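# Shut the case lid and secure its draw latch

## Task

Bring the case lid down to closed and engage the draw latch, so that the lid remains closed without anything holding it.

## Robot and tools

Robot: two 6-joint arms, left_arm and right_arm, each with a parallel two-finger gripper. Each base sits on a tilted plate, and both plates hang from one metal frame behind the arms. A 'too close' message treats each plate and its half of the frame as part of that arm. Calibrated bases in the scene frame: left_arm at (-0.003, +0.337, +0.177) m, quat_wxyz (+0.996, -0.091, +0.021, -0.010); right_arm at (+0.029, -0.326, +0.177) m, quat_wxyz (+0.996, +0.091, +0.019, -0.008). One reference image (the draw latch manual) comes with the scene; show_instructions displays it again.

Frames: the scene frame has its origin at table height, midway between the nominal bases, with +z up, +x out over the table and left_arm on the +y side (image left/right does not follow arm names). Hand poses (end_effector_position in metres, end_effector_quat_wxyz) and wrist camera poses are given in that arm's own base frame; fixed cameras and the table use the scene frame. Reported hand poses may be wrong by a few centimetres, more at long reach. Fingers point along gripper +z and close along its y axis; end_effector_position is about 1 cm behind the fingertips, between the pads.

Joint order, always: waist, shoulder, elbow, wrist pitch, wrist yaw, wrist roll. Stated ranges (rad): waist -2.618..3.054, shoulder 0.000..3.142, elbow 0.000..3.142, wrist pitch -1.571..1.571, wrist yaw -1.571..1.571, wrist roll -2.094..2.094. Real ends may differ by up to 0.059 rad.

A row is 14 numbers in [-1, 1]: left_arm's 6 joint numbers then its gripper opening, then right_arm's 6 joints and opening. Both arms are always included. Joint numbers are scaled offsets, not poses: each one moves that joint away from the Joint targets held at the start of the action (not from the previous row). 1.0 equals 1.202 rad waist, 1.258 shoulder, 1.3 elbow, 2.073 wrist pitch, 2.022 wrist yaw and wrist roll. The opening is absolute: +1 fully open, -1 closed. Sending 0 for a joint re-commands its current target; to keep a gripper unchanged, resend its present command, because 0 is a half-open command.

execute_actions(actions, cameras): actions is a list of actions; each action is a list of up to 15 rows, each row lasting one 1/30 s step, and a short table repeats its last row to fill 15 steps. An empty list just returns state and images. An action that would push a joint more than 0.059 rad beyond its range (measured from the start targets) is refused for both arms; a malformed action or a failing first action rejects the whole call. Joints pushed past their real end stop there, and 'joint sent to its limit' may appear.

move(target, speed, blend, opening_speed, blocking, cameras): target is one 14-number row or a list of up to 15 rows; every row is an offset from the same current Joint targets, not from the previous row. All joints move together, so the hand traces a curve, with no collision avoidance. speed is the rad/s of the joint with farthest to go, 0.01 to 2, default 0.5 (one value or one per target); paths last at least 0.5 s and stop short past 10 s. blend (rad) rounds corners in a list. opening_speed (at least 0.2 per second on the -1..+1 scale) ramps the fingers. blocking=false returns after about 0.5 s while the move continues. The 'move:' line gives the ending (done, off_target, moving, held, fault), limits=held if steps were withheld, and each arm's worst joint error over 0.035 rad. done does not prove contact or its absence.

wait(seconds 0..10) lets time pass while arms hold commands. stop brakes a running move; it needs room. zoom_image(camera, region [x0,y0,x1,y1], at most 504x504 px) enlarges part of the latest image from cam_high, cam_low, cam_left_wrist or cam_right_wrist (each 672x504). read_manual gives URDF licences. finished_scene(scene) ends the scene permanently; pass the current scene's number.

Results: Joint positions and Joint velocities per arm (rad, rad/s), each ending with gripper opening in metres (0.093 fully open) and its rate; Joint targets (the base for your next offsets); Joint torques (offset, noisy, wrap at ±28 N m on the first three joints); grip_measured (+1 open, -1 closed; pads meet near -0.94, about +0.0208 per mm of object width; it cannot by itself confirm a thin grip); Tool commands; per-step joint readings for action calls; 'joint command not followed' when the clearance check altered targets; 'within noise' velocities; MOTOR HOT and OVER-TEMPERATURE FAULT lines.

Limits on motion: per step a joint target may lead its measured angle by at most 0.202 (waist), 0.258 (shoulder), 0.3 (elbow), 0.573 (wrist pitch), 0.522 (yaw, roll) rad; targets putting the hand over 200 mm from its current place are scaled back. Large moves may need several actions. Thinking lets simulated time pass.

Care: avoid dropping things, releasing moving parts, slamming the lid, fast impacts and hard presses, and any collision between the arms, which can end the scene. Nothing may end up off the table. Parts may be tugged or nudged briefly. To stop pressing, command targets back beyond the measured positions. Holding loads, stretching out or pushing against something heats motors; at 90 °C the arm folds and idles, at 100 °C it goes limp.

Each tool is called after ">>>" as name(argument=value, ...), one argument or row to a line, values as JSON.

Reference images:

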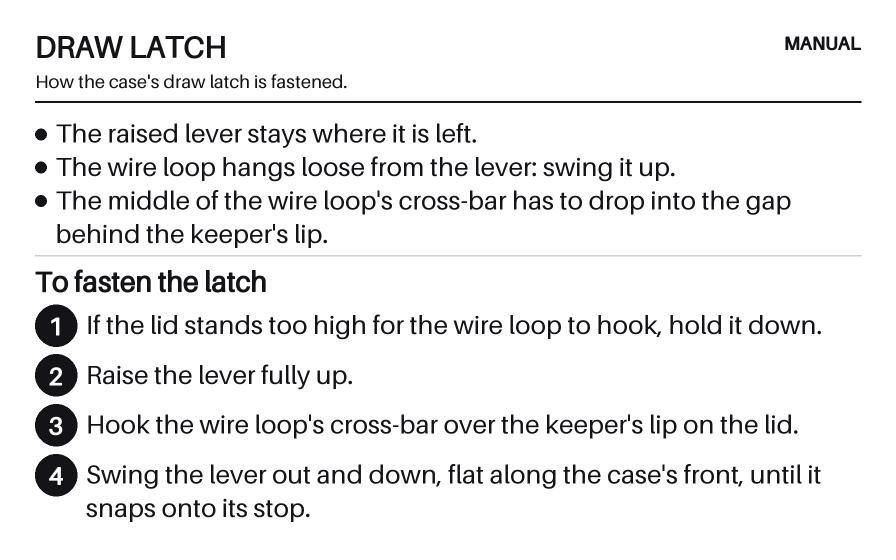

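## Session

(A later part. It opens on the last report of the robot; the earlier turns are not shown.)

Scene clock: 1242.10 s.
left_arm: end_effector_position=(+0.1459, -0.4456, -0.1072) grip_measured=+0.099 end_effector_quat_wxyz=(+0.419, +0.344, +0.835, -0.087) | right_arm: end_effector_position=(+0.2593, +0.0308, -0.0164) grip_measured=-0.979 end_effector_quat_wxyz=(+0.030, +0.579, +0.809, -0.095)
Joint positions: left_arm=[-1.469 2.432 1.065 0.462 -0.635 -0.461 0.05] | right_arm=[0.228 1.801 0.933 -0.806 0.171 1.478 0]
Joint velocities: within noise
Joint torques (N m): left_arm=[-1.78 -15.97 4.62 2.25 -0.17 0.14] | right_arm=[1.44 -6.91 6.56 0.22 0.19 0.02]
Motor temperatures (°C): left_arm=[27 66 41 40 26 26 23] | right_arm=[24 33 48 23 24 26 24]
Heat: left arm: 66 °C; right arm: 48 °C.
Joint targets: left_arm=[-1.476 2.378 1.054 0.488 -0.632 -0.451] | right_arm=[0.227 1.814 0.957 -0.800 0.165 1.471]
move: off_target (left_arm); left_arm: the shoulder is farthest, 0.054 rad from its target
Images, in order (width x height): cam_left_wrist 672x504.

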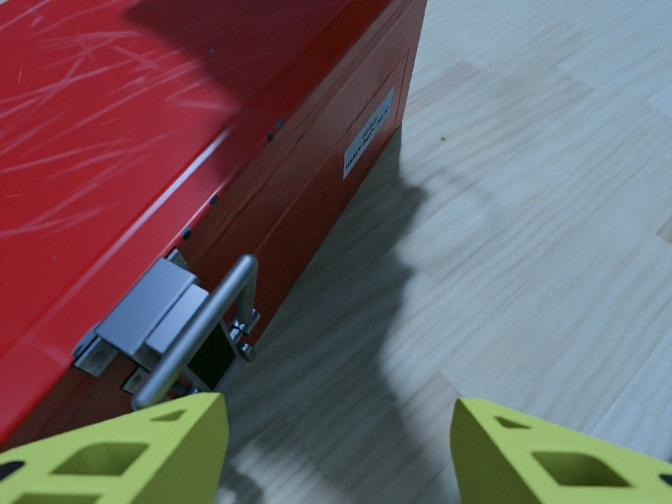

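>>> move(
  target=[
    [0.025, -0.0342, -0.0146, 0, 0, 0, 0.1, 0, 0, 0, 0, 0, 0, -1],
    [0.0707, -0.0382, -0.0185, 0, 0.0035, 0.0055, 0.1, 0, 0, 0, 0, 0, 0, -1],
  ],
  speed=[0.1, 0.08],
  cameras=["cam_left_wrist"],
)

>>> zoom_image(
  camera="cam_left_wrist",
  region=[60, 200, 360, 470],
)

Scene clock: 1256.43 s.
left_arm: end_effector_position=(+0.1776, -0.4354, -0.0923) grip_measured=+0.099 end_effector_quat_wxyz=(+0.428, +0.314, +0.844, -0.081) | right_arm: end_effector_position=(+0.2593, +0.0308, -0.0164) grip_measured=-0.979 end_effector_quat_wxyz=(+0.030, +0.579, +0.809, -0.095)
Joint positions: left_arm=[-1.397 2.386 1.042 0.465 -0.632 -0.45 0.05] | right_arm=[0.228 1.801 0.933 -0.806 0.171 1.478 0]
Joint velocities: within noise
Joint torques (N m): left_arm=[-0.83 -15.91 4.68 2.25 -0.11 0.14] | right_arm=[1.44 -6.91 6.56 0.22 0.19 0.02]
Motor temperatures (°C): left_arm=[27 72 40 41 26 26 23] | right_arm=[24 33 48 23 24 26 24]
Heat: left arm: 72 °C; right arm: 48 °C.
Joint targets: left_arm=[-1.391 2.330 1.030 0.488 -0.625 -0.439] | right_arm=[0.227 1.814 0.957 -0.800 0.165 1.471]
move: off_target (left_arm); left_arm: the shoulder is farthest, 0.056 rad from its target
Images, in order (width x height): cam_left_wrist 672x504.

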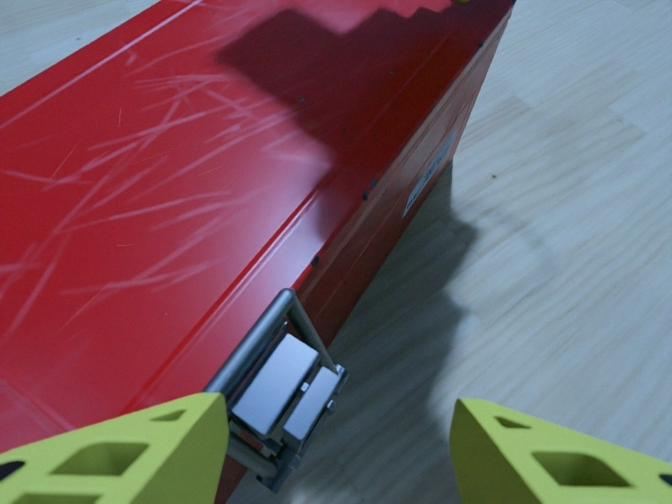

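Scaled by 1.680 from the camera's 672x504 image, which has a finer 960x720 frame.

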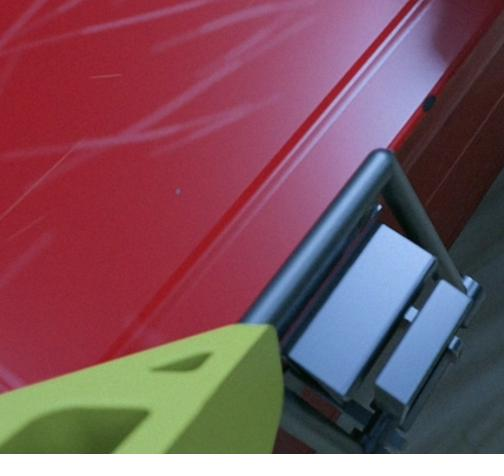

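>>> move(
  target=[
    [0, -0.035, 0, 0, 0, 0, 0.1, 0, 0, 0, 0, 0, 0, -1],
    [-0.03, -0.07, 0, 0, 0, 0, 0.1, 0, 0, 0, 0, 0, 0, -1],
  ],
  speed=0.15,
  cameras=["cam_left_wrist"],
)

>>> zoom_image(
  camera="cam_left_wrist",
  region=[60, 230, 360, 500],
)

Scene clock: 1260.10 s.
left_arm: end_effector_position=(+0.1684, -0.4579, -0.0491) grip_measured=+0.099 end_effector_quat_wxyz=(+0.447, +0.305, +0.831, -0.125) | right_arm: end_effector_position=(+0.2593, +0.0308, -0.0164) grip_measured=-0.979 end_effector_quat_wxyz=(+0.030, +0.579, +0.809, -0.095)
Joint positions: left_arm=[-1.423 2.29 1.042 0.467 -0.63 -0.45 0.05] | right_arm=[0.228 1.801 0.933 -0.806 0.171 1.478 0]
Joint velocities: within noise
Joint torques (N m): left_arm=[-1.61 -14.94 5.26 2.31 -0.11 0.14] | right_arm=[1.46 -6.9 6.56 0.22 0.19 0.02]
Motor temperatures (°C): left_arm=[27 75 40 41 26 26 23] | right_arm=[24 33 48 23 24 26 24]
Heat: left arm: 75 °C; right arm: 48 °C. Fold the left arm in close to its base, or ease its load, before you think long.
Joint targets: left_arm=[-1.428 2.242 1.030 0.488 -0.625 -0.439] | right_arm=[0.227 1.814 0.957 -0.800 0.165 1.471]
MOTOR HOT: the shoulder of the left arm reports 75 °C; the controller's stop level is 90 °C. To cool a motor, set the load down, stop pushing, or move to a pose that needs little force.
move: off_target (left_arm); left_arm: the shoulder is farthest, 0.048 rad from its target
Images, in order (width x height): cam_left_wrist 672x504.

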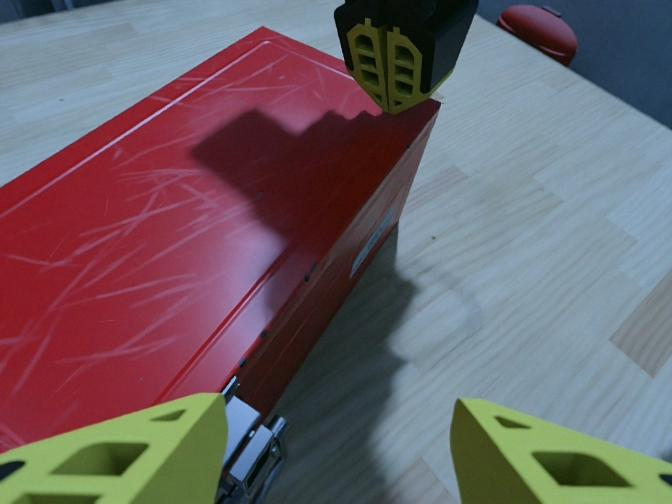

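Scaled by 1.680 from the camera's 672x504 image, which has a finer 960x720 frame.

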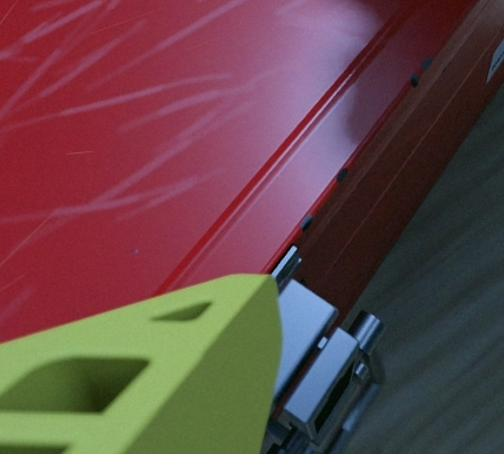

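>>> move(
  target=[-0.0832, -0.8, -0.0646, 0.1167, -0.0371, -0.0574, 0.1, 0, 0, 0, 0, 0, 0, -1],
  speed=1.2,
  cameras=["cam_low"],
)

>>> zoom_image(
  camera="cam_low",
  region=[330, 210, 420, 290],
)

>>> wait(
  seconds=10,
  cameras=[],
)

>>> wait(
  seconds=10,
  cameras=[],
)

Scene clock: 1298.77 s.
left_arm: end_effector_position=(+0.1263, -0.3602, +0.4444) grip_measured=+0.099 end_effector_quat_wxyz=(+0.564, -0.022, +0.574, -0.593) | right_arm: end_effector_position=(+0.2593, +0.0308, -0.0164) grip_measured=-0.979 end_effector_quat_wxyz=(+0.030, +0.579, +0.809, -0.095)
Joint positions: left_arm=[-1.519 1.228 0.958 0.727 -0.693 -0.545 0.05] | right_arm=[0.228 1.801 0.933 -0.806 0.171 1.478 0]
Joint velocities: within noise
Joint torques (N m): left_arm=[-1.46 -1.65 6.56 1.53 0.19 -0.04] | right_arm=[1.46 -6.93 6.54 0.22 0.2 0.01]
Motor temperatures (°C): left_arm=[27 87 39 42 26 26 23] | right_arm=[24 33 48 23 24 26 24]
Heat: left arm: 87 °C; right arm: 48 °C. Fold the left arm in close to its base, or ease its load, before you think long.
Joint targets: left_arm=[-1.527 1.235 0.946 0.730 -0.700 -0.556] | right_arm=[0.227 1.814 0.957 -0.800 0.165 1.471]
MOTOR HOT: still on. The shoulder of the left arm reports 87 °C.
move: done
Images, in order (width x height): cam_low 672x504.

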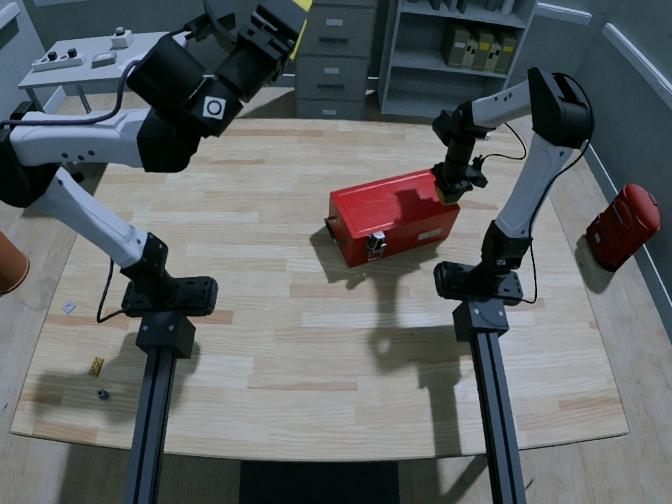

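Scaled by 5.600 from the camera's 672x504 image, which has a finer 960x720 frame.

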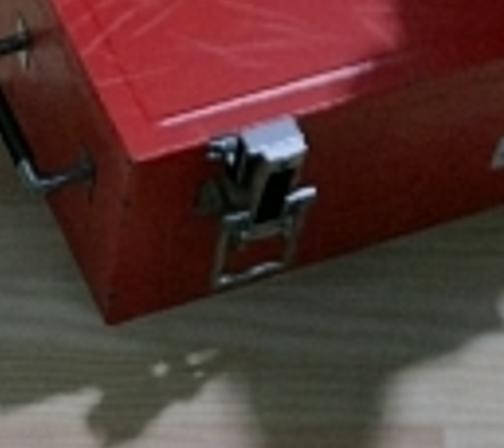

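Scene clock: 1308.77 s.
left_arm: end_effector_position=(+0.1264, -0.3601, +0.4444) grip_measured=+0.099 end_effector_quat_wxyz=(+0.563, -0.023, +0.574, -0.594) | right_arm: end_effector_position=(+0.2593, +0.0308, -0.0164) grip_measured=-0.979 end_effector_quat_wxyz=(+0.030, +0.579, +0.809, -0.095)
Joint positions: left_arm=[-1.519 1.228 0.958 0.727 -0.693 -0.546 0.05] | right_arm=[0.228 1.801 0.933 -0.806 0.171 1.478 0]
Joint velocities: within noise
Joint torques (N m): left_arm=[-1.47 -1.69 6.56 1.53 0.2 -0.03] | right_arm=[1.46 -6.91 6.54 0.22 0.19 0.02]
Motor temperatures (°C): left_arm=[27 77 40 41 26 26 23] | right_arm=[24 33 48 23 24 26 24]
Heat: left arm: 77 °C; right arm: 48 °C. Fold the left arm in close to its base, or ease its load, before you think long.
Joint targets: left_arm=[-1.527 1.235 0.946 0.730 -0.699 -0.555] | right_arm=[0.227 1.814 0.957 -0.800 0.165 1.471]
Tool commands: left_gripper/opening=+0.1 right_gripper/opening=-1.0
MOTOR HOT: still on. The shoulder of the left arm reports 77 °C.
wait: 10.00 s; at rest by 0.17 s
No camera images: "cameras" was empty.

Scene clock: 1318.77 s.
left_arm: end_effector_position=(+0.1264, -0.3601, +0.4444) grip_measured=+0.099 end_effector_quat_wxyz=(+0.563, -0.023, +0.574, -0.594) | right_arm: end_effector_position=(+0.2593, +0.0308, -0.0164) grip_measured=-0.979 end_effector_quat_wxyz=(+0.030, +0.579, +0.809, -0.095)
Joint positions: left_arm=[-1.519 1.228 0.958 0.727 -0.693 -0.546 0.05] | right_arm=[0.228 1.801 0.933 -0.806 0.171 1.478 0]
Joint velocities: within noise
Joint torques (N m): left_arm=[-1.5 -1.72 6.52 1.53 0.21 -0.02] | right_arm=[1.46 -6.91 6.54 0.22 0.2 0.02]
Motor temperatures (°C): left_arm=[27 69 40 40 26 26 23] | right_arm=[24 33 48 23 24 26 24]
Heat: left arm: 69 °C; right arm: 48 °C.
Joint targets: left_arm=[-1.527 1.235 0.946 0.730 -0.699 -0.555] | right_arm=[0.227 1.814 0.957 -0.800 0.165 1.471]
Tool commands: left_gripper/opening=+0.1 right_gripper/opening=-1.0
MOTOR HOT: cleared for the motors of the left arm.
wait: 10.00 s; at rest by 0.17 s
No camera images: "cameras" was empty.

>>> wait(
  seconds=8,
  cameras=[],
)

>>> move(
  target=[0, 0.9737, 0, 0, 0, 0, 0.1, 0, 0, 0, 0, 0, 0, -1],
  speed=1.2,
  cameras=[],
)

>>> move(
  target=[
    [0.0116, 0.155, 0, 0, 0, 0, 0.1, 0, 0, 0, 0, 0, 0, -1],
    [0.1123, 0.1876, 0.1323, -0.0145, 0.0366, 0.0643, 0.1, 0, 0, 0, 0, 0, 0, -1],
    [0.0333, 0.1804, 0.1708, -0.0569, 0.0059, 0.0173, 0.1, 0, 0, 0, 0, 0, 0, -1],
    [-0.0017, 0.0747, 0.1885, -0.123, -0.0049, -0.0074, 0.1, 0, 0, 0, 0, 0, 0, -1],
    [-0.0017, 0.0048, 0.1677, -0.1592, -0.0049, -0.0074, 0.1, 0, 0, 0, 0, 0, 0, -1],
    [0.0682, -0.0588, 0.1, -0.1375, 0.0223, 0.0371, 0.1, 0, 0, 0, 0, 0, 0, -1],
    [0.0682, -0.1, 0.083, -0.122, 0.033, 0.05, 0.1, 0, 0, 0, 0, 0, 0, -1],
    [0.1138, -0.1025, 0.064, -0.1167, 0.0371, 0.0573, 0.1, 0, 0, 0, 0, 0, 0, -1],
    [0.1138, -0.069, 0.064, -0.1167, 0.0371, 0.0573, 0.1, 0, 0, 0, 0, 0, 0, -1],
  ],
  speed=[0.5, 0.25, 0.15, 0.15, 0.14, 0.14, 0.12, 0.08, 0.2],
  blend=0.01,
  cameras=["cam_left_wrist"],
)

>>> zoom_image(
  camera="cam_left_wrist",
  region=[60, 200, 360, 470],
)

Scene clock: 1335.73 s.
left_arm: end_effector_position=(+0.1264, -0.3601, +0.4444) grip_measured=+0.099 end_effector_quat_wxyz=(+0.563, -0.023, +0.574, -0.594) | right_arm: end_effector_position=(+0.2593, +0.0308, -0.0164) grip_measured=-0.979 end_effector_quat_wxyz=(+0.030, +0.579, +0.809, -0.095)
Joint positions: left_arm=[-1.519 1.228 0.958 0.727 -0.693 -0.547 0.05] | right_arm=[0.228 1.801 0.933 -0.806 0.171 1.478 0]
Joint velocities: within noise
Joint torques (N m): left_arm=[-1.5 -1.68 6.54 1.51 0.21 -0.02] | right_arm=[1.46 -6.91 6.54 0.23 0.2 0.01]
Motor temperatures (°C): left_arm=[27 61 40 40 26 26 23] | right_arm=[24 33 48 23 24 26 24]
Heat: left arm: 61 °C; right arm: 48 °C.
Joint targets: left_arm=[-1.527 1.235 0.946 0.730 -0.699 -0.555] | right_arm=[0.227 1.814 0.957 -0.800 0.165 1.471]
Tool commands: left_gripper/opening=+0.1 right_gripper/opening=-1.0
wait: 8.00 s; at rest from the start
No camera images: "cameras" was empty.

Scene clock: 1337.33 s.
left_arm: end_effector_position=(+0.1304, -0.4344, -0.1073) grip_measured=+0.099 end_effector_quat_wxyz=(+0.452, +0.294, +0.830, -0.141) | right_arm: end_effector_position=(+0.2593, +0.0308, -0.0164) grip_measured=-0.979 end_effector_quat_wxyz=(+0.030, +0.579, +0.809, -0.095)
Joint positions: left_arm=[-1.52 2.46 0.947 0.71 -0.696 -0.547 0.05] | right_arm=[0.228 1.801 0.933 -0.806 0.171 1.478 0]
Joint velocities: within noise
Joint torques (N m): left_arm=[-1.77 -10.55 4.94 2.25 -0.24 -0.06] | right_arm=[1.46 -6.91 6.56 0.22 0.19 0.02]
Motor temperatures (°C): left_arm=[27 61 40 40 26 26 23] | right_arm=[24 33 48 23 24 26 24]
Heat: left arm: 61 °C; right arm: 48 °C.
Joint targets: left_arm=[-1.527 2.460 0.946 0.730 -0.700 -0.555] | right_arm=[0.227 1.814 0.957 -0.800 0.165 1.471]
move: done
No camera images: "cameras" was empty.

Scene clock: 1342.87 s.
left_arm: end_effector_position=(+0.1776, -0.4348, -0.0923) grip_measured=+0.099 end_effector_quat_wxyz=(+0.427, +0.314, +0.844, -0.080) | right_arm: end_effector_position=(+0.2593, +0.0308, -0.0164) grip_measured=-0.979 end_effector_quat_wxyz=(+0.030, +0.579, +0.809, -0.095)
Joint positions: left_arm=[-1.396 2.384 1.041 0.462 -0.632 -0.45 0.05] | right_arm=[0.228 1.801 0.933 -0.806 0.171 1.478 0]
Joint velocities: within noise
Joint torques (N m): left_arm=[-0.87 -11.79 4.71 2.27 -0.14 0.15] | right_arm=[1.46 -6.91 6.54 0.22 0.19 0.01]
Motor temperatures (°C): left_arm=[27 64 40 40 26 26 23] | right_arm=[24 33 48 23 24 26 24]
Heat: left arm: 64 °C; right arm: 48 °C.
Joint targets: left_arm=[-1.391 2.373 1.029 0.488 -0.624 -0.439] | right_arm=[0.227 1.814 0.957 -0.800 0.165 1.471]
move: done
Images, in order (width x height): cam_left_wrist 672x504.

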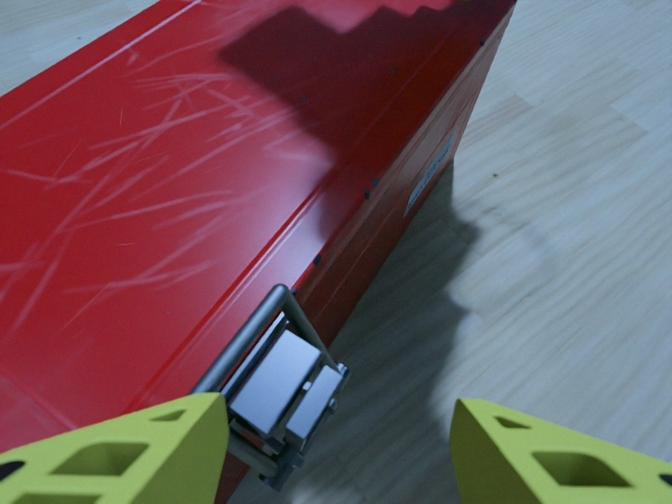

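Scaled by 1.680 from the camera's 672x504 image, which has a finer 960x720 frame.

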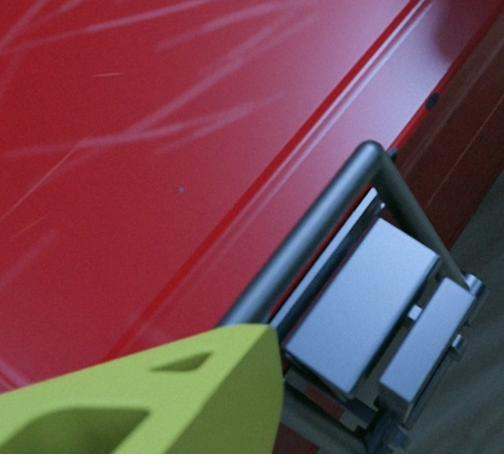

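>>> move(
  target=[
    [0.0191, 0.0095, 0, 0, 0.003, 0.004, 0.1, 0, 0, 0, 0, 0, 0, -1],
    [0.0341, 0.0397, 0.0342, 0, 0.005, 0.007, 0.1, 0, 0, 0, 0, 0, 0, -1],
  ],
  speed=0.08,
  cameras=["cam_left_wrist"],
)

>>> zoom_image(
  camera="cam_left_wrist",
  region=[60, 200, 360, 470],
)

Scene clock: 1347.77 s.
left_arm: end_effector_position=(+0.1913, -0.4271, -0.0984) grip_measured=+0.099 end_effector_quat_wxyz=(+0.424, +0.309, +0.848, -0.069) | right_arm: end_effector_position=(+0.2593, +0.0308, -0.0164) grip_measured=-0.979 end_effector_quat_wxyz=(+0.030, +0.579, +0.809, -0.095)
Joint positions: left_arm=[-1.361 2.398 1.041 0.468 -0.623 -0.435 0.05] | right_arm=[0.228 1.801 0.933 -0.806 0.171 1.478 0]
Joint velocities: within noise
Joint torques (N m): left_arm=[-0.36 -8.61 8.98 2.21 -0.11 0.13] | right_arm=[1.46 -6.91 6.54 0.22 0.19 0.01]
Motor temperatures (°C): left_arm=[27 65 39 41 26 26 23] | right_arm=[24 33 48 23 24 26 24]
Heat: left arm: 65 °C; right arm: 48 °C.
Joint targets: left_arm=[-1.350 2.423 1.074 0.489 -0.615 -0.425] | right_arm=[0.227 1.814 0.957 -0.800 0.165 1.471]
move: done
Images, in order (width x height): cam_left_wrist 672x504.

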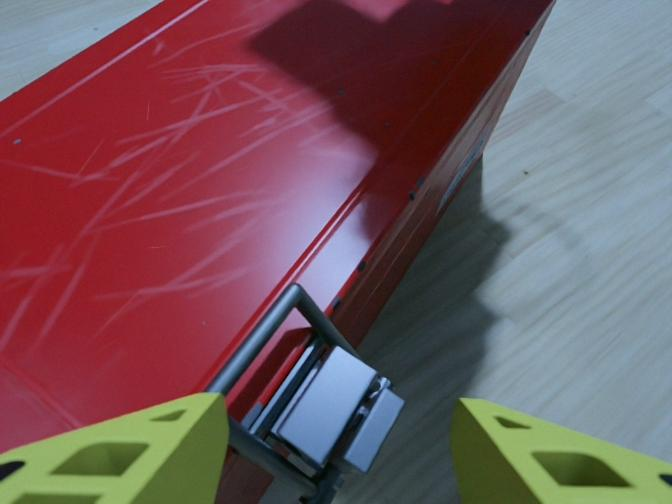

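Scaled by 1.680 from the camera's 672x504 image, which has a finer 960x720 frame.

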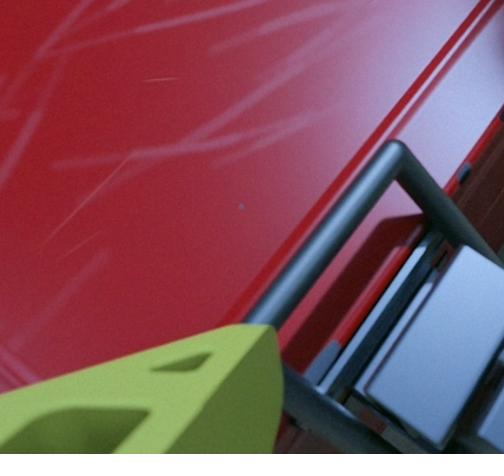

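>>> move(
  target=[
    [0, -0.06, -0.015, 0, 0, 0, 0.1, 0, 0, 0, 0, 0, 0, -1],
    [0, -0.085, -0.02, 0, 0, 0, 0.1, 0, 0, 0, 0, 0, 0, -1],
    [0, -0.05, -0.02, 0, 0, 0, 0.1, 0, 0, 0, 0, 0, 0, -1],
  ],
  speed=[0.08, 0.08, 0.2],
  blend=0.005,
  cameras=["cam_left_wrist"],
)

>>> zoom_image(
  camera="cam_left_wrist",
  region=[60, 230, 360, 500],
)

Scene clock: 1364.57 s.
left_arm: end_effector_position=(+0.1943, -0.4319, -0.0868) grip_measured=+0.099 end_effector_quat_wxyz=(+0.430, +0.302, +0.847, -0.079) | right_arm: end_effector_position=(+0.2593, +0.0308, -0.0164) grip_measured=-0.979 end_effector_quat_wxyz=(+0.030, +0.579, +0.809, -0.095)
Joint positions: left_arm=[-1.356 2.372 1.041 0.469 -0.621 -0.435 0.05] | right_arm=[0.228 1.801 0.933 -0.806 0.171 1.478 0]
Joint velocities: within noise
Joint torques (N m): left_arm=[-0.83 -11.88 6.57 2.21 -0.13 0.13] | right_arm=[1.46 -6.91 6.54 0.22 0.19 0.01]
Motor temperatures (°C): left_arm=[27 64 41 41 26 26 23] | right_arm=[24 33 48 23 24 26 24]
Heat: left arm: 64 °C; right arm: 48 °C.
Joint targets: left_arm=[-1.350 2.360 1.048 0.488 -0.615 -0.425] | right_arm=[0.227 1.814 0.957 -0.800 0.165 1.471]
move: done
Images, in order (width x height): cam_left_wrist 672x504.

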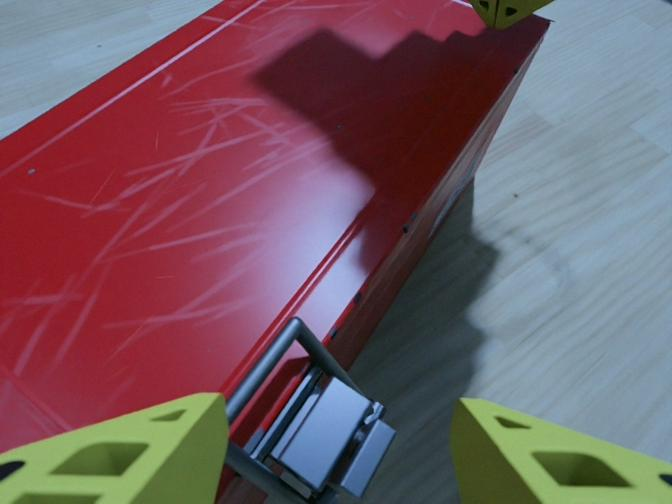

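Scaled by 1.680 from the camera's 672x504 image, which has a finer 960x720 frame.

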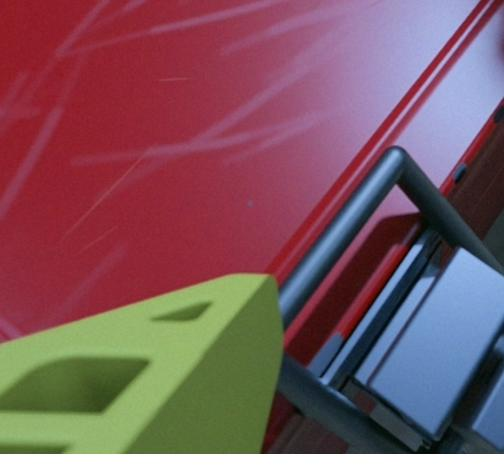

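>>> move(
  target=[
    [0, -0.14, -0.03, 0, 0, 0, 0.1, 0, 0, 0, 0, 0, 0, -1],
    [0, -0.105, -0.03, 0, 0, 0, 0.1, 0, 0, 0, 0, 0, 0, -1],
  ],
  speed=0.15,
  blend=0.005,
  cameras=["cam_left_wrist", "cam_low"],
)

>>> zoom_image(
  camera="cam_left_wrist",
  region=[60, 230, 360, 500],
)

Scene clock: 1369.80 s.
left_arm: end_effector_position=(+0.1979, -0.4481, -0.0312) grip_measured=+0.099 end_effector_quat_wxyz=(+0.457, +0.278, +0.836, -0.124) | right_arm: end_effector_position=(+0.2593, +0.0308, -0.0164) grip_measured=-0.979 end_effector_quat_wxyz=(+0.030, +0.579, +0.809, -0.095)
Joint positions: left_arm=[-1.356 2.239 1.023 0.471 -0.621 -0.435 0.05] | right_arm=[0.228 1.801 0.933 -0.806 0.171 1.478 0]
Joint velocities: within noise
Joint torques (N m): left_arm=[-0.81 -11.26 5.2 2.3 -0.1 0.13] | right_arm=[1.47 -6.91 6.54 0.22 0.19 0.01]
Motor temperatures (°C): left_arm=[27 65 41 41 26 26 23] | right_arm=[24 33 48 23 24 26 24]
Heat: left arm: 65 °C; right arm: 48 °C.
Joint targets: left_arm=[-1.350 2.228 1.009 0.489 -0.615 -0.425] | right_arm=[0.227 1.814 0.957 -0.800 0.165 1.471]
move: done
Images, in order (width x height): cam_low 672x504, cam_left_wrist 672x504.

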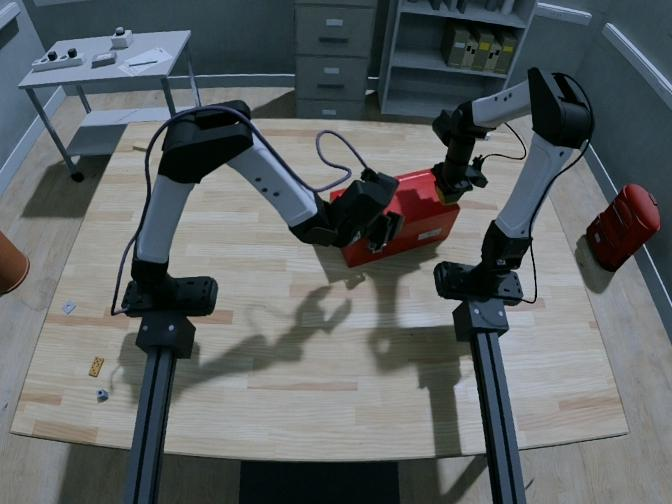

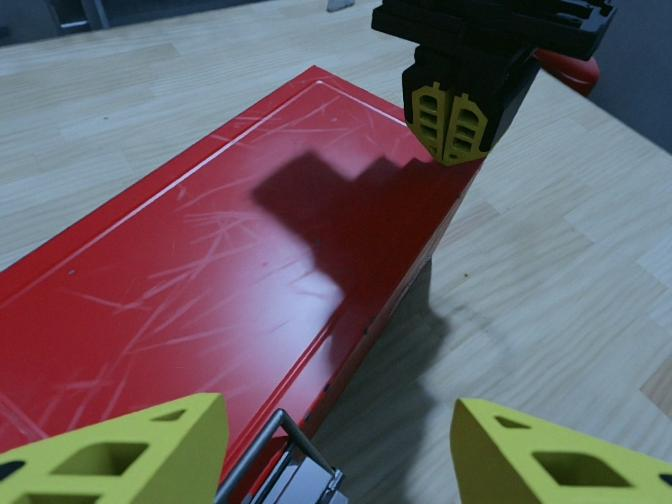

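Scaled by 1.680 from the camera's 672x504 image, which has a finer 960x720 frame.

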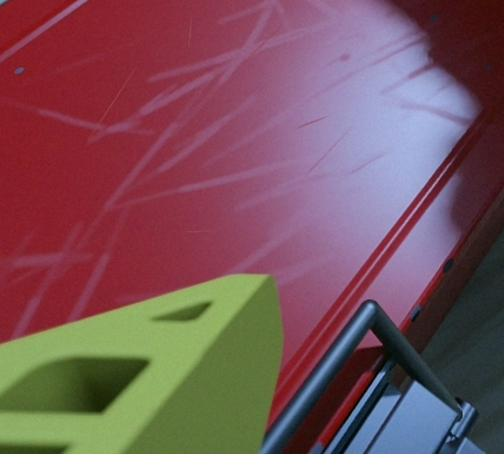

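>>> move(
  target=[
    [0, -0.3, -0.03, 0, 0, 0, 0.1, 0, 0, 0, 0, 0, 0, -1],
    [-0.147, -0.79, 0, 0.1, 0, 0, 0.1, 0, 0, 0, 0, 0, 0, -1],
  ],
  speed=[0.5,1.0],
  blend=0.02,
  cameras=["cam_low"],
)

>>> zoom_image(
  camera="cam_low",
  region=[330, 210, 420, 290],
)

Scene clock: 1374.03 s.
left_arm: end_effector_position=(+0.1167, -0.3682, +0.4527) grip_measured=+0.099 end_effector_quat_wxyz=(+0.585, +0.042, +0.568, -0.577) | right_arm: end_effector_position=(+0.2593, +0.0308, -0.0164) grip_measured=-0.979 end_effector_quat_wxyz=(+0.030, +0.579, +0.809, -0.095)
Joint positions: left_arm=[-1.519 1.227 0.984 0.688 -0.618 -0.435 0.05] | right_arm=[0.228 1.801 0.933 -0.806 0.171 1.478 0]
Joint velocities: within noise
Joint torques (N m): left_arm=[-1.4 -1.55 10.1 1.63 0.29 0.17] | right_arm=[1.46 -6.91 6.56 0.22 0.19 0.02]
Motor temperatures (°C): left_arm=[27 66 40 42 26 26 23] | right_arm=[24 33 48 23 24 26 24]
Heat: left arm: 66 °C; right arm: 48 °C.
Joint targets: left_arm=[-1.526 1.234 1.009 0.696 -0.614 -0.425] | right_arm=[0.227 1.814 0.957 -0.800 0.165 1.471]
move: done
Images, in order (width x height): cam_low 672x504.

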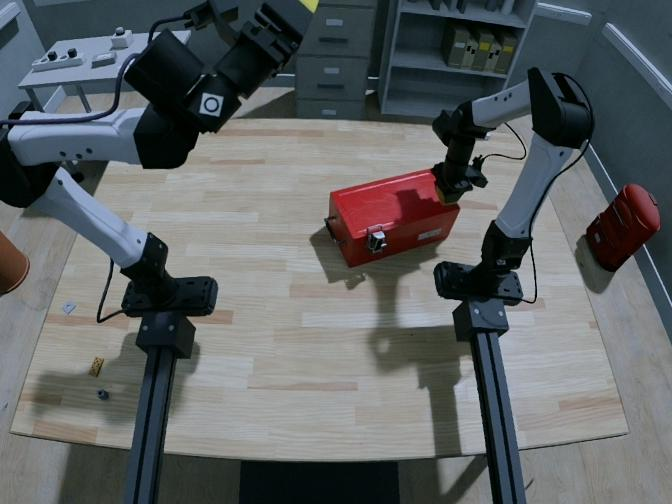

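Scaled by 5.600 from the camera's 672x504 image, which has a finer 960x720 frame.

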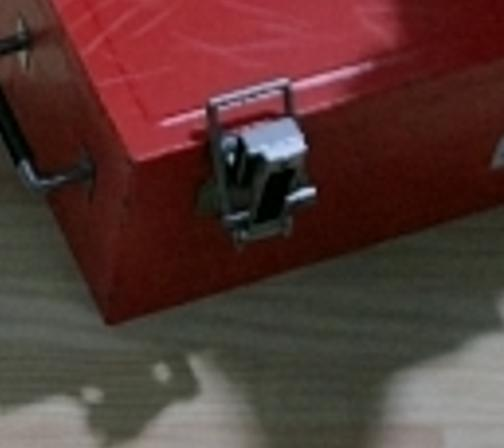

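>>> move(
  target=[
    [0, 0, 0, 0, 0, 0, 0.1, 0, -0.11, 0, 0, 0, 0, -0.15],
    [0, 0, 0, 0, 0, 0, 0.1, 0.4, -0.05, 0.02, -0.015, -0.014, -0.2, -0.15],
    [0, 0, 0, 0, 0, 0, 0.1, 0.71, 0.003, 0.025, -0.0306, -0.0287, -0.368, -0.15],
  ],
  speed=0.6,
  blend=0.03,
  cameras=["cam_right_wrist", "cam_low"],
)

>>> zoom_image(
  camera="cam_right_wrist",
  region=[180, 200, 500, 504],
)

Scene clock: 1394.20 s.
left_arm: end_effector_position=(+0.1167, -0.3682, +0.4527) grip_measured=+0.099 end_effector_quat_wxyz=(+0.585, +0.042, +0.568, -0.577) | right_arm: end_effector_position=(+0.1397, +0.2202, -0.0117) grip_measured=-0.152 end_effector_quat_wxyz=(+0.009, -0.175, +0.981, -0.084)
Joint positions: left_arm=[-1.519 1.227 0.984 0.688 -0.618 -0.435 0.05] | right_arm=[1.082 1.805 0.964 -0.851 0.119 0.736 0.038]
Joint velocities: within noise
Joint torques (N m): left_arm=[-1.37 -1.55 10.14 1.63 0.27 0.16] | right_arm=[0.92 -6.43 7.5 0.4 0.12 0.03]
Motor temperatures (°C): left_arm=[27 59 42 40 26 26 23] | right_arm=[24 33 48 23 24 26 24]
Heat: left arm: 59 °C; right arm: 48 °C.
Joint targets: left_arm=[-1.526 1.234 1.009 0.696 -0.614 -0.425] | right_arm=[1.080 1.817 0.990 -0.863 0.107 0.727]
move: done
Images, in order (width x height): cam_low 672x504, cam_right_wrist 672x504.

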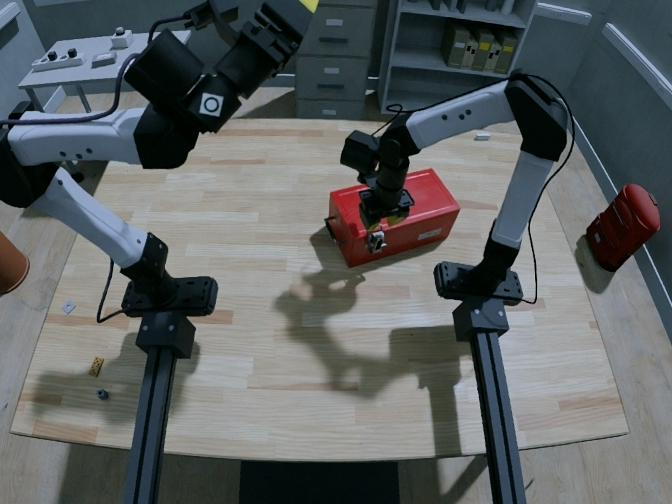

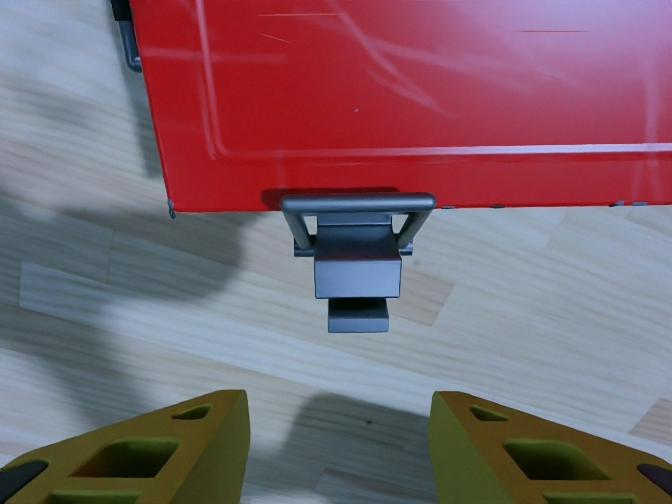

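Scaled by 1.575 from the camera's 672x504 image, which has a finer 960x720 frame.

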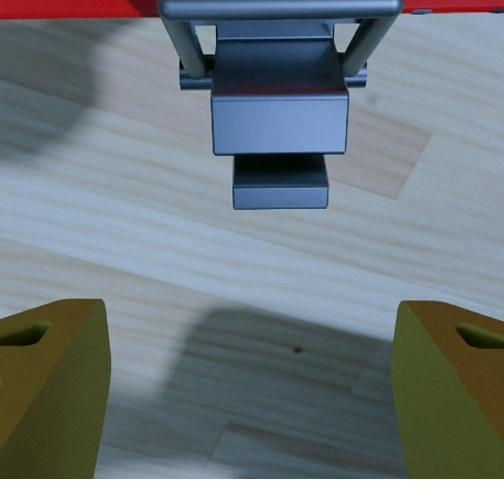

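>>> move(
  target=[0, 0, 0, 0, 0, 0, 0.1, -0.0333, 0.0755, -0.0654, 0.0825, 0.0035, -0.0183, -0.15],
  speed=0.2,
  cameras=["cam_right_wrist"],
)

Scene clock: 1408.37 s.
left_arm: end_effector_position=(+0.1167, -0.3682, +0.4527) grip_measured=+0.099 end_effector_quat_wxyz=(+0.585, +0.042, +0.568, -0.577) | right_arm: end_effector_position=(+0.1494, +0.2188, -0.0466) grip_measured=-0.152 end_effector_quat_wxyz=(+0.009, -0.176, +0.981, -0.081)
Joint positions: left_arm=[-1.519 1.227 0.984 0.688 -0.618 -0.435 0.05] | right_arm=[1.047 1.9 0.918 -0.703 0.119 0.699 0.038]
Joint velocities: within noise
Joint torques (N m): left_arm=[-1.36 -1.55 10.13 1.63 0.28 0.18] | right_arm=[0.62 -7.01 4.05 0.63 0.19 -0.01]
Motor temperatures (°C): left_arm=[27 55 43 39 26 26 23] | right_arm=[24 34 48 23 24 26 23]
Heat: left arm: 55 °C; right arm: 48 °C.
Joint targets: left_arm=[-1.526 1.234 1.009 0.696 -0.614 -0.425] | right_arm=[1.040 1.912 0.905 -0.692 0.114 0.690]
move: done
Images, in order (width x height): cam_right_wrist 672x504.

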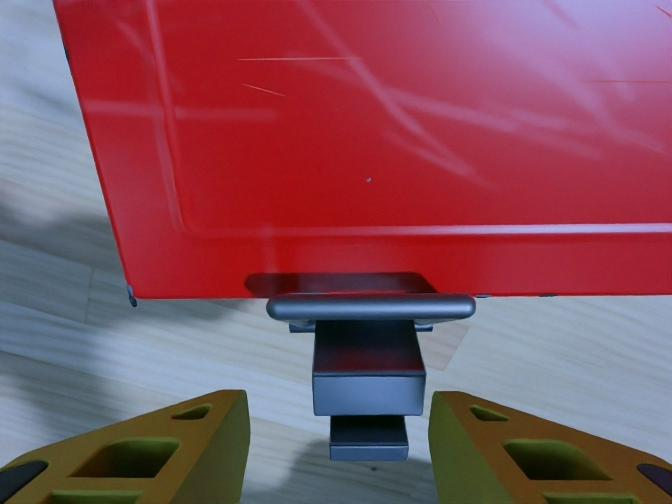

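>>> move(
  target=[0, 0, 0, 0, 0, 0, 0.1, -0.0075, -0.0334, -0.04, 0.0154, 0, -0.0035, -0.15],
  speed=0.1,
  cameras=["cam_right_wrist"],
)

Scene clock: 1417.33 s.
left_arm: end_effector_position=(+0.1167, -0.3682, +0.4527) grip_measured=+0.099 end_effector_quat_wxyz=(+0.585, +0.042, +0.568, -0.577) | right_arm: end_effector_position=(+0.1449, +0.2068, -0.0536) grip_measured=-0.152 end_effector_quat_wxyz=(+0.005, -0.176, +0.981, -0.086)
Joint positions: left_arm=[-1.519 1.227 0.984 0.688 -0.618 -0.435 0.05] | right_arm=[1.038 1.892 0.867 -0.671 0.119 0.691 0.038]
Joint velocities: within noise
Joint torques (N m): left_arm=[-1.36 -1.55 10.11 1.63 0.28 0.16] | right_arm=[0.57 -10.22 3.86 0.66 0.19 -0.01]
Motor temperatures (°C): left_arm=[27 54 44 39 26 26 23] | right_arm=[24 34 47 23 24 26 23]
Heat: left arm: 54 °C; right arm: 47 °C.
Joint targets: left_arm=[-1.526 1.234 1.009 0.696 -0.614 -0.425] | right_arm=[1.031 1.870 0.853 -0.660 0.114 0.682]
move: done
Images, in order (width x height): cam_right_wrist 672x504.

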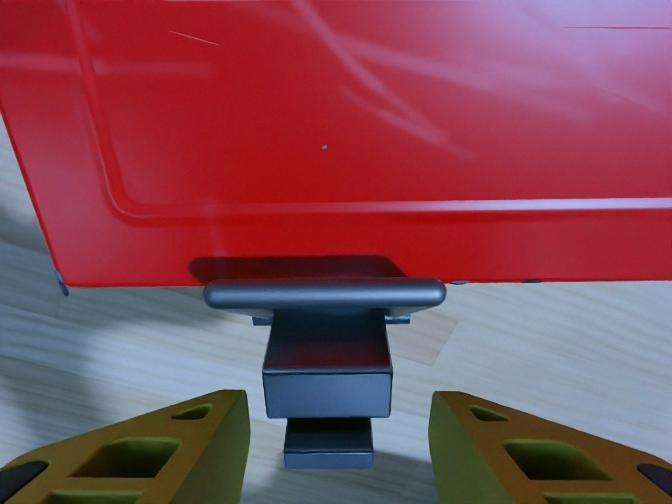

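>>> move(
  target=[0, 0, 0, 0, 0, 0, 0.1, 0, 0.0365, 0.043, -0.002, 0, 0, -0.15],
  speed=0.1,
  cameras=[],
)

>>> move(
  target=[0, 0, 0, 0, 0, 0, 0.1, 0, 0, 0, 0, 0, 0, -0.75],
  opening_speed=0.8,
  cameras=["cam_right_wrist"],
)

Scene clock: 1426.10 s.
left_arm: end_effector_position=(+0.1167, -0.3682, +0.4527) grip_measured=+0.099 end_effector_quat_wxyz=(+0.585, +0.042, +0.568, -0.577) | right_arm: end_effector_position=(+0.1483, +0.2125, -0.0531) grip_measured=-0.152 end_effector_quat_wxyz=(+0.008, -0.176, +0.981, -0.082)
Joint positions: left_arm=[-1.519 1.227 0.984 0.688 -0.618 -0.435 0.05] | right_arm=[1.038 1.902 0.886 -0.669 0.119 0.691 0.038]
Joint velocities: within noise
Joint torques (N m): left_arm=[-1.33 -1.57 10.09 1.63 0.28 0.17] | right_arm=[0.58 -6.71 6.72 0.59 0.19 0]
Motor temperatures (°C): left_arm=[27 53 44 38 26 26 23] | right_arm=[24 34 46 23 24 26 23]
Heat: left arm: 53 °C; right arm: 46 °C.
Joint targets: left_arm=[-1.526 1.234 1.009 0.696 -0.614 -0.425] | right_arm=[1.031 1.916 0.909 -0.664 0.114 0.682]
move: done
No camera images: "cameras" was empty.

Scene clock: 1427.07 s.
left_arm: end_effector_position=(+0.1167, -0.3682, +0.4527) grip_measured=+0.099 end_effector_quat_wxyz=(+0.585, +0.042, +0.568, -0.577) | right_arm: end_effector_position=(+0.1488, +0.2111, -0.0531) grip_measured=-0.586 end_effector_quat_wxyz=(+0.007, -0.176, +0.981, -0.084)
Joint positions: left_arm=[-1.519 1.227 0.984 0.688 -0.618 -0.435 0.05] | right_arm=[1.035 1.902 0.886 -0.672 0.121 0.688 0.017]
Joint velocities: within noise
Joint torques (N m): left_arm=[-1.37 -1.61 10.09 1.63 0.27 0.17] | right_arm=[0.8 -6.72 6.71 0.62 0.17 0.03]
Motor temperatures (°C): left_arm=[27 53 44 38 26 26 23] | right_arm=[24 34 46 23 24 26 23]
Heat: left arm: 53 °C; right arm: 46 °C.
Joint targets: left_arm=[-1.526 1.234 1.009 0.696 -0.614 -0.425] | right_arm=[1.031 1.916 0.909 -0.664 0.114 0.682]
move: done
Images, in order (width x height): cam_right_wrist 672x504.

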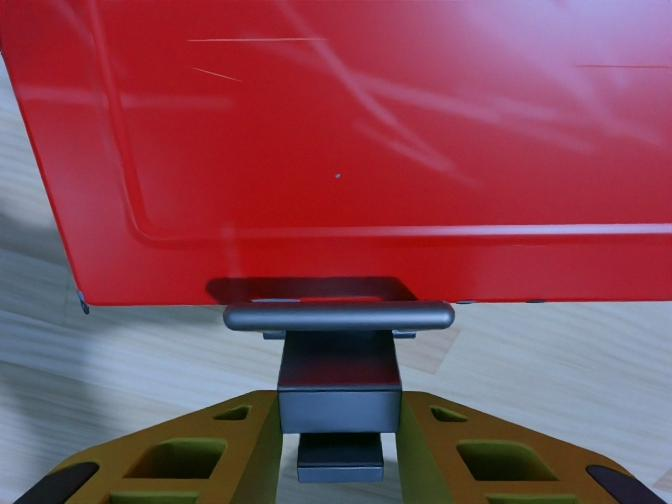

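>>> move(
  target=[
    [0, 0, 0, 0, 0, 0, 0.1, 0, 0, 0, 0, 0, 0, -0.15],
    [0, 0, 0, 0, 0, 0, 0.1, 0.0208, -0.0525, -0.0492, 0, 0, 0.01, -0.15],
  ],
  speed=0.1,
  cameras=["cam_right_wrist"],
)

Scene clock: 1434.83 s.
left_arm: end_effector_position=(+0.1167, -0.3682, +0.4527) grip_measured=+0.099 end_effector_quat_wxyz=(+0.585, +0.042, +0.568, -0.577) | right_arm: end_effector_position=(+0.1429, +0.2086, -0.0500) grip_measured=-0.152 end_effector_quat_wxyz=(+0.010, -0.180, +0.980, -0.081)
Joint positions: left_arm=[-1.519 1.227 0.984 0.688 -0.618 -0.435 0.05] | right_arm=[1.05 1.872 0.86 -0.671 0.12 0.693 0.038]
Joint velocities: within noise
Joint torques (N m): left_arm=[-1.43 -1.54 10.11 1.63 0.27 0.18] | right_arm=[1.52 -10.03 3.86 0.62 0.17 0.17]
Motor temperatures (°C): left_arm=[27 52 44 38 26 26 23] | right_arm=[24 34 46 23 24 26 24]
Heat: left arm: 52 °C; right arm: 46 °C.
Joint targets: left_arm=[-1.526 1.234 1.009 0.696 -0.614 -0.425] | right_arm=[1.056 1.850 0.845 -0.664 0.114 0.703]
move: done
Images, in order (width x height): cam_right_wrist 672x504.

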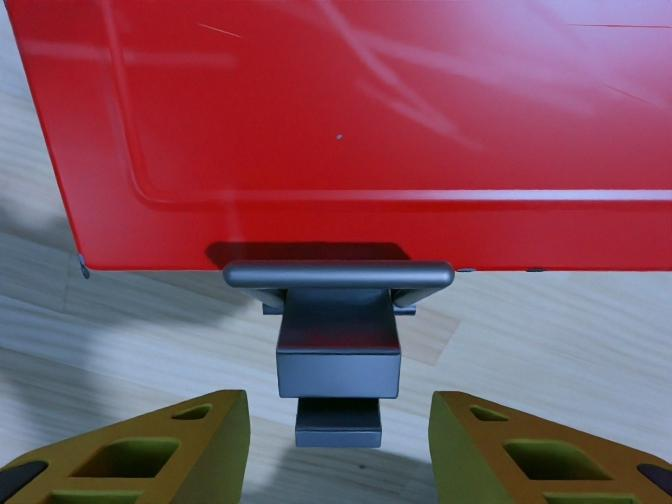

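>>> move(
  target=[
    [0, 0, 0, 0, 0, 0, 0.1, 0.0083, -0.007, -0.01, -0.002, 0, 0.004, -0.15],
    [0, 0, 0, 0, 0, 0, 0.1, 0.0083, -0.007, -0.01, -0.002, 0, 0.004, -0.8],
  ],
  speed=0.1,
  cameras=["cam_right_wrist"],
)

Scene clock: 1439.83 s.
left_arm: end_effector_position=(+0.1167, -0.3682, +0.4527) grip_measured=+0.099 end_effector_quat_wxyz=(+0.585, +0.042, +0.568, -0.577) | right_arm: end_effector_position=(+0.1387, +0.2074, -0.0501) grip_measured=-0.759 end_effector_quat_wxyz=(+0.009, -0.181, +0.980, -0.081)
Joint positions: left_arm=[-1.519 1.227 0.984 0.688 -0.618 -0.435 0.05] | right_arm=[1.061 1.863 0.847 -0.668 0.118 0.702 0.009]
Joint velocities: within noise
Joint torques (N m): left_arm=[-1.36 -1.55 10.13 1.63 0.28 0.16] | right_arm=[1.46 -9.95 3.85 0.54 0.2 0.16]
Motor temperatures (°C): left_arm=[27 51 44 38 26 26 23] | right_arm=[24 35 45 23 24 26 24]
Heat: left arm: 51 °C; right arm: 45 °C.
Joint targets: left_arm=[-1.526 1.234 1.009 0.696 -0.614 -0.425] | right_arm=[1.066 1.841 0.832 -0.668 0.114 0.711]
move: done
Images, in order (width x height): cam_right_wrist 672x504.

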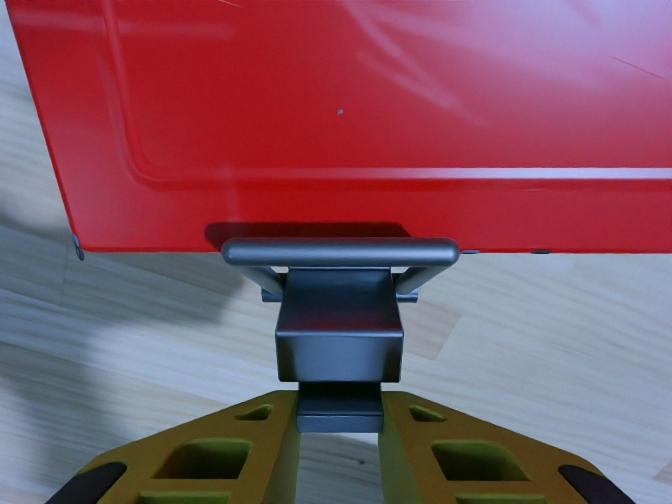

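>>> move(
  target=[0, 0, 0, 0, 0, 0, 0.1, 0.0518, -0.0286, -0.0708, 0.0217, -0.006, 0.032, -0.8],
  speed=0.08,
  cameras=["cam_right_wrist"],
)

Scene clock: 1449.93 s.
left_arm: end_effector_position=(+0.1167, -0.3682, +0.4527) grip_measured=+0.099 end_effector_quat_wxyz=(+0.585, +0.042, +0.568, -0.577) | right_arm: end_effector_position=(+0.1259, +0.2027, -0.0527) grip_measured=-0.759 end_effector_quat_wxyz=(+0.033, -0.180, +0.980, -0.076)
Joint positions: left_arm=[-1.519 1.227 0.984 0.688 -0.618 -0.435 0.05] | right_arm=[1.117 1.814 0.765 -0.606 0.144 0.76 0.009]
Joint velocities: within noise
Joint torques (N m): left_arm=[-1.39 -1.57 10.09 1.63 0.27 0.17] | right_arm=[1.81 -8.03 3.08 0.42 -0.22 0.23]
Motor temperatures (°C): left_arm=[27 50 45 38 26 26 23] | right_arm=[24 35 45 23 24 26 24]
Heat: left arm: 50 °C; right arm: 45 °C.
Joint targets: left_arm=[-1.526 1.234 1.009 0.696 -0.614 -0.425] | right_arm=[1.128 1.805 0.740 -0.623 0.102 0.775]
move: off_target (right_arm); right_arm: the wrist yaw is farthest, 0.042 rad from its target
Images, in order (width x height): cam_right_wrist 672x504.

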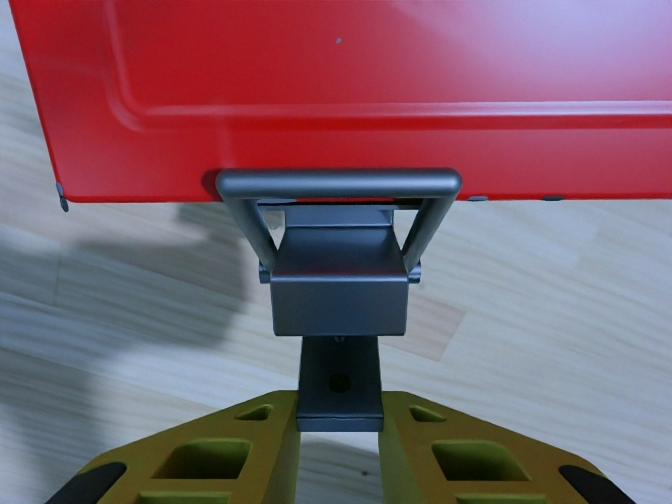

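>>> move(
  target=[0, 0, 0, 0, 0, 0, 0.1, 0.025, 0.0016, -0.0385, 0.0232, 0.018, 0.0148, -0.8],
  speed=0.08,
  cameras=["cam_right_wrist"],
)

Scene clock: 1465.30 s.
left_arm: end_effector_position=(+0.1167, -0.3682, +0.4527) grip_measured=+0.099 end_effector_quat_wxyz=(+0.585, +0.042, +0.568, -0.577) | right_arm: end_effector_position=(+0.1167, +0.1984, -0.0567) grip_measured=-0.759 end_effector_quat_wxyz=(+0.043, -0.183, +0.979, -0.079)
Joint positions: left_arm=[-1.519 1.227 0.984 0.688 -0.618 -0.435 0.05] | right_arm=[1.157 1.801 0.721 -0.574 0.161 0.794 0.009]
Joint velocities: within noise
Joint torques (N m): left_arm=[-1.33 -1.57 10.14 1.63 0.28 0.16] | right_arm=[0.99 -6.26 2.52 0.64 0.05 0.22]
Motor temperatures (°C): left_arm=[27 49 45 38 26 26 23] | right_arm=[24 35 44 23 24 26 25]
Heat: left arm: 49 °C; right arm: 44 °C.
Joint targets: left_arm=[-1.526 1.234 1.009 0.696 -0.614 -0.425] | right_arm=[1.158 1.807 0.690 -0.575 0.138 0.805]
move: done
Images, in order (width x height): cam_right_wrist 672x504.

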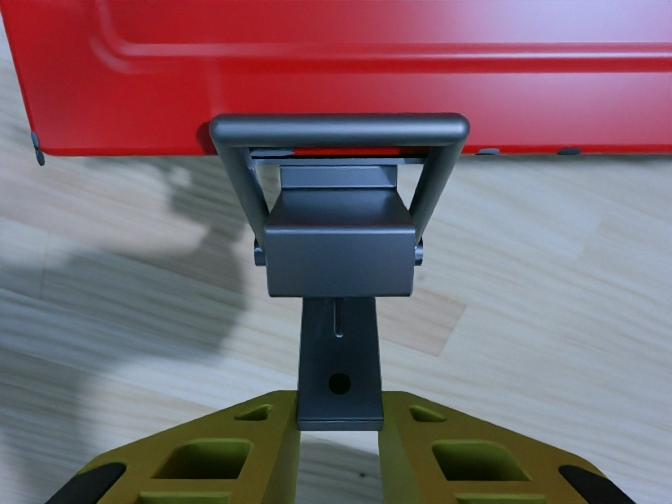

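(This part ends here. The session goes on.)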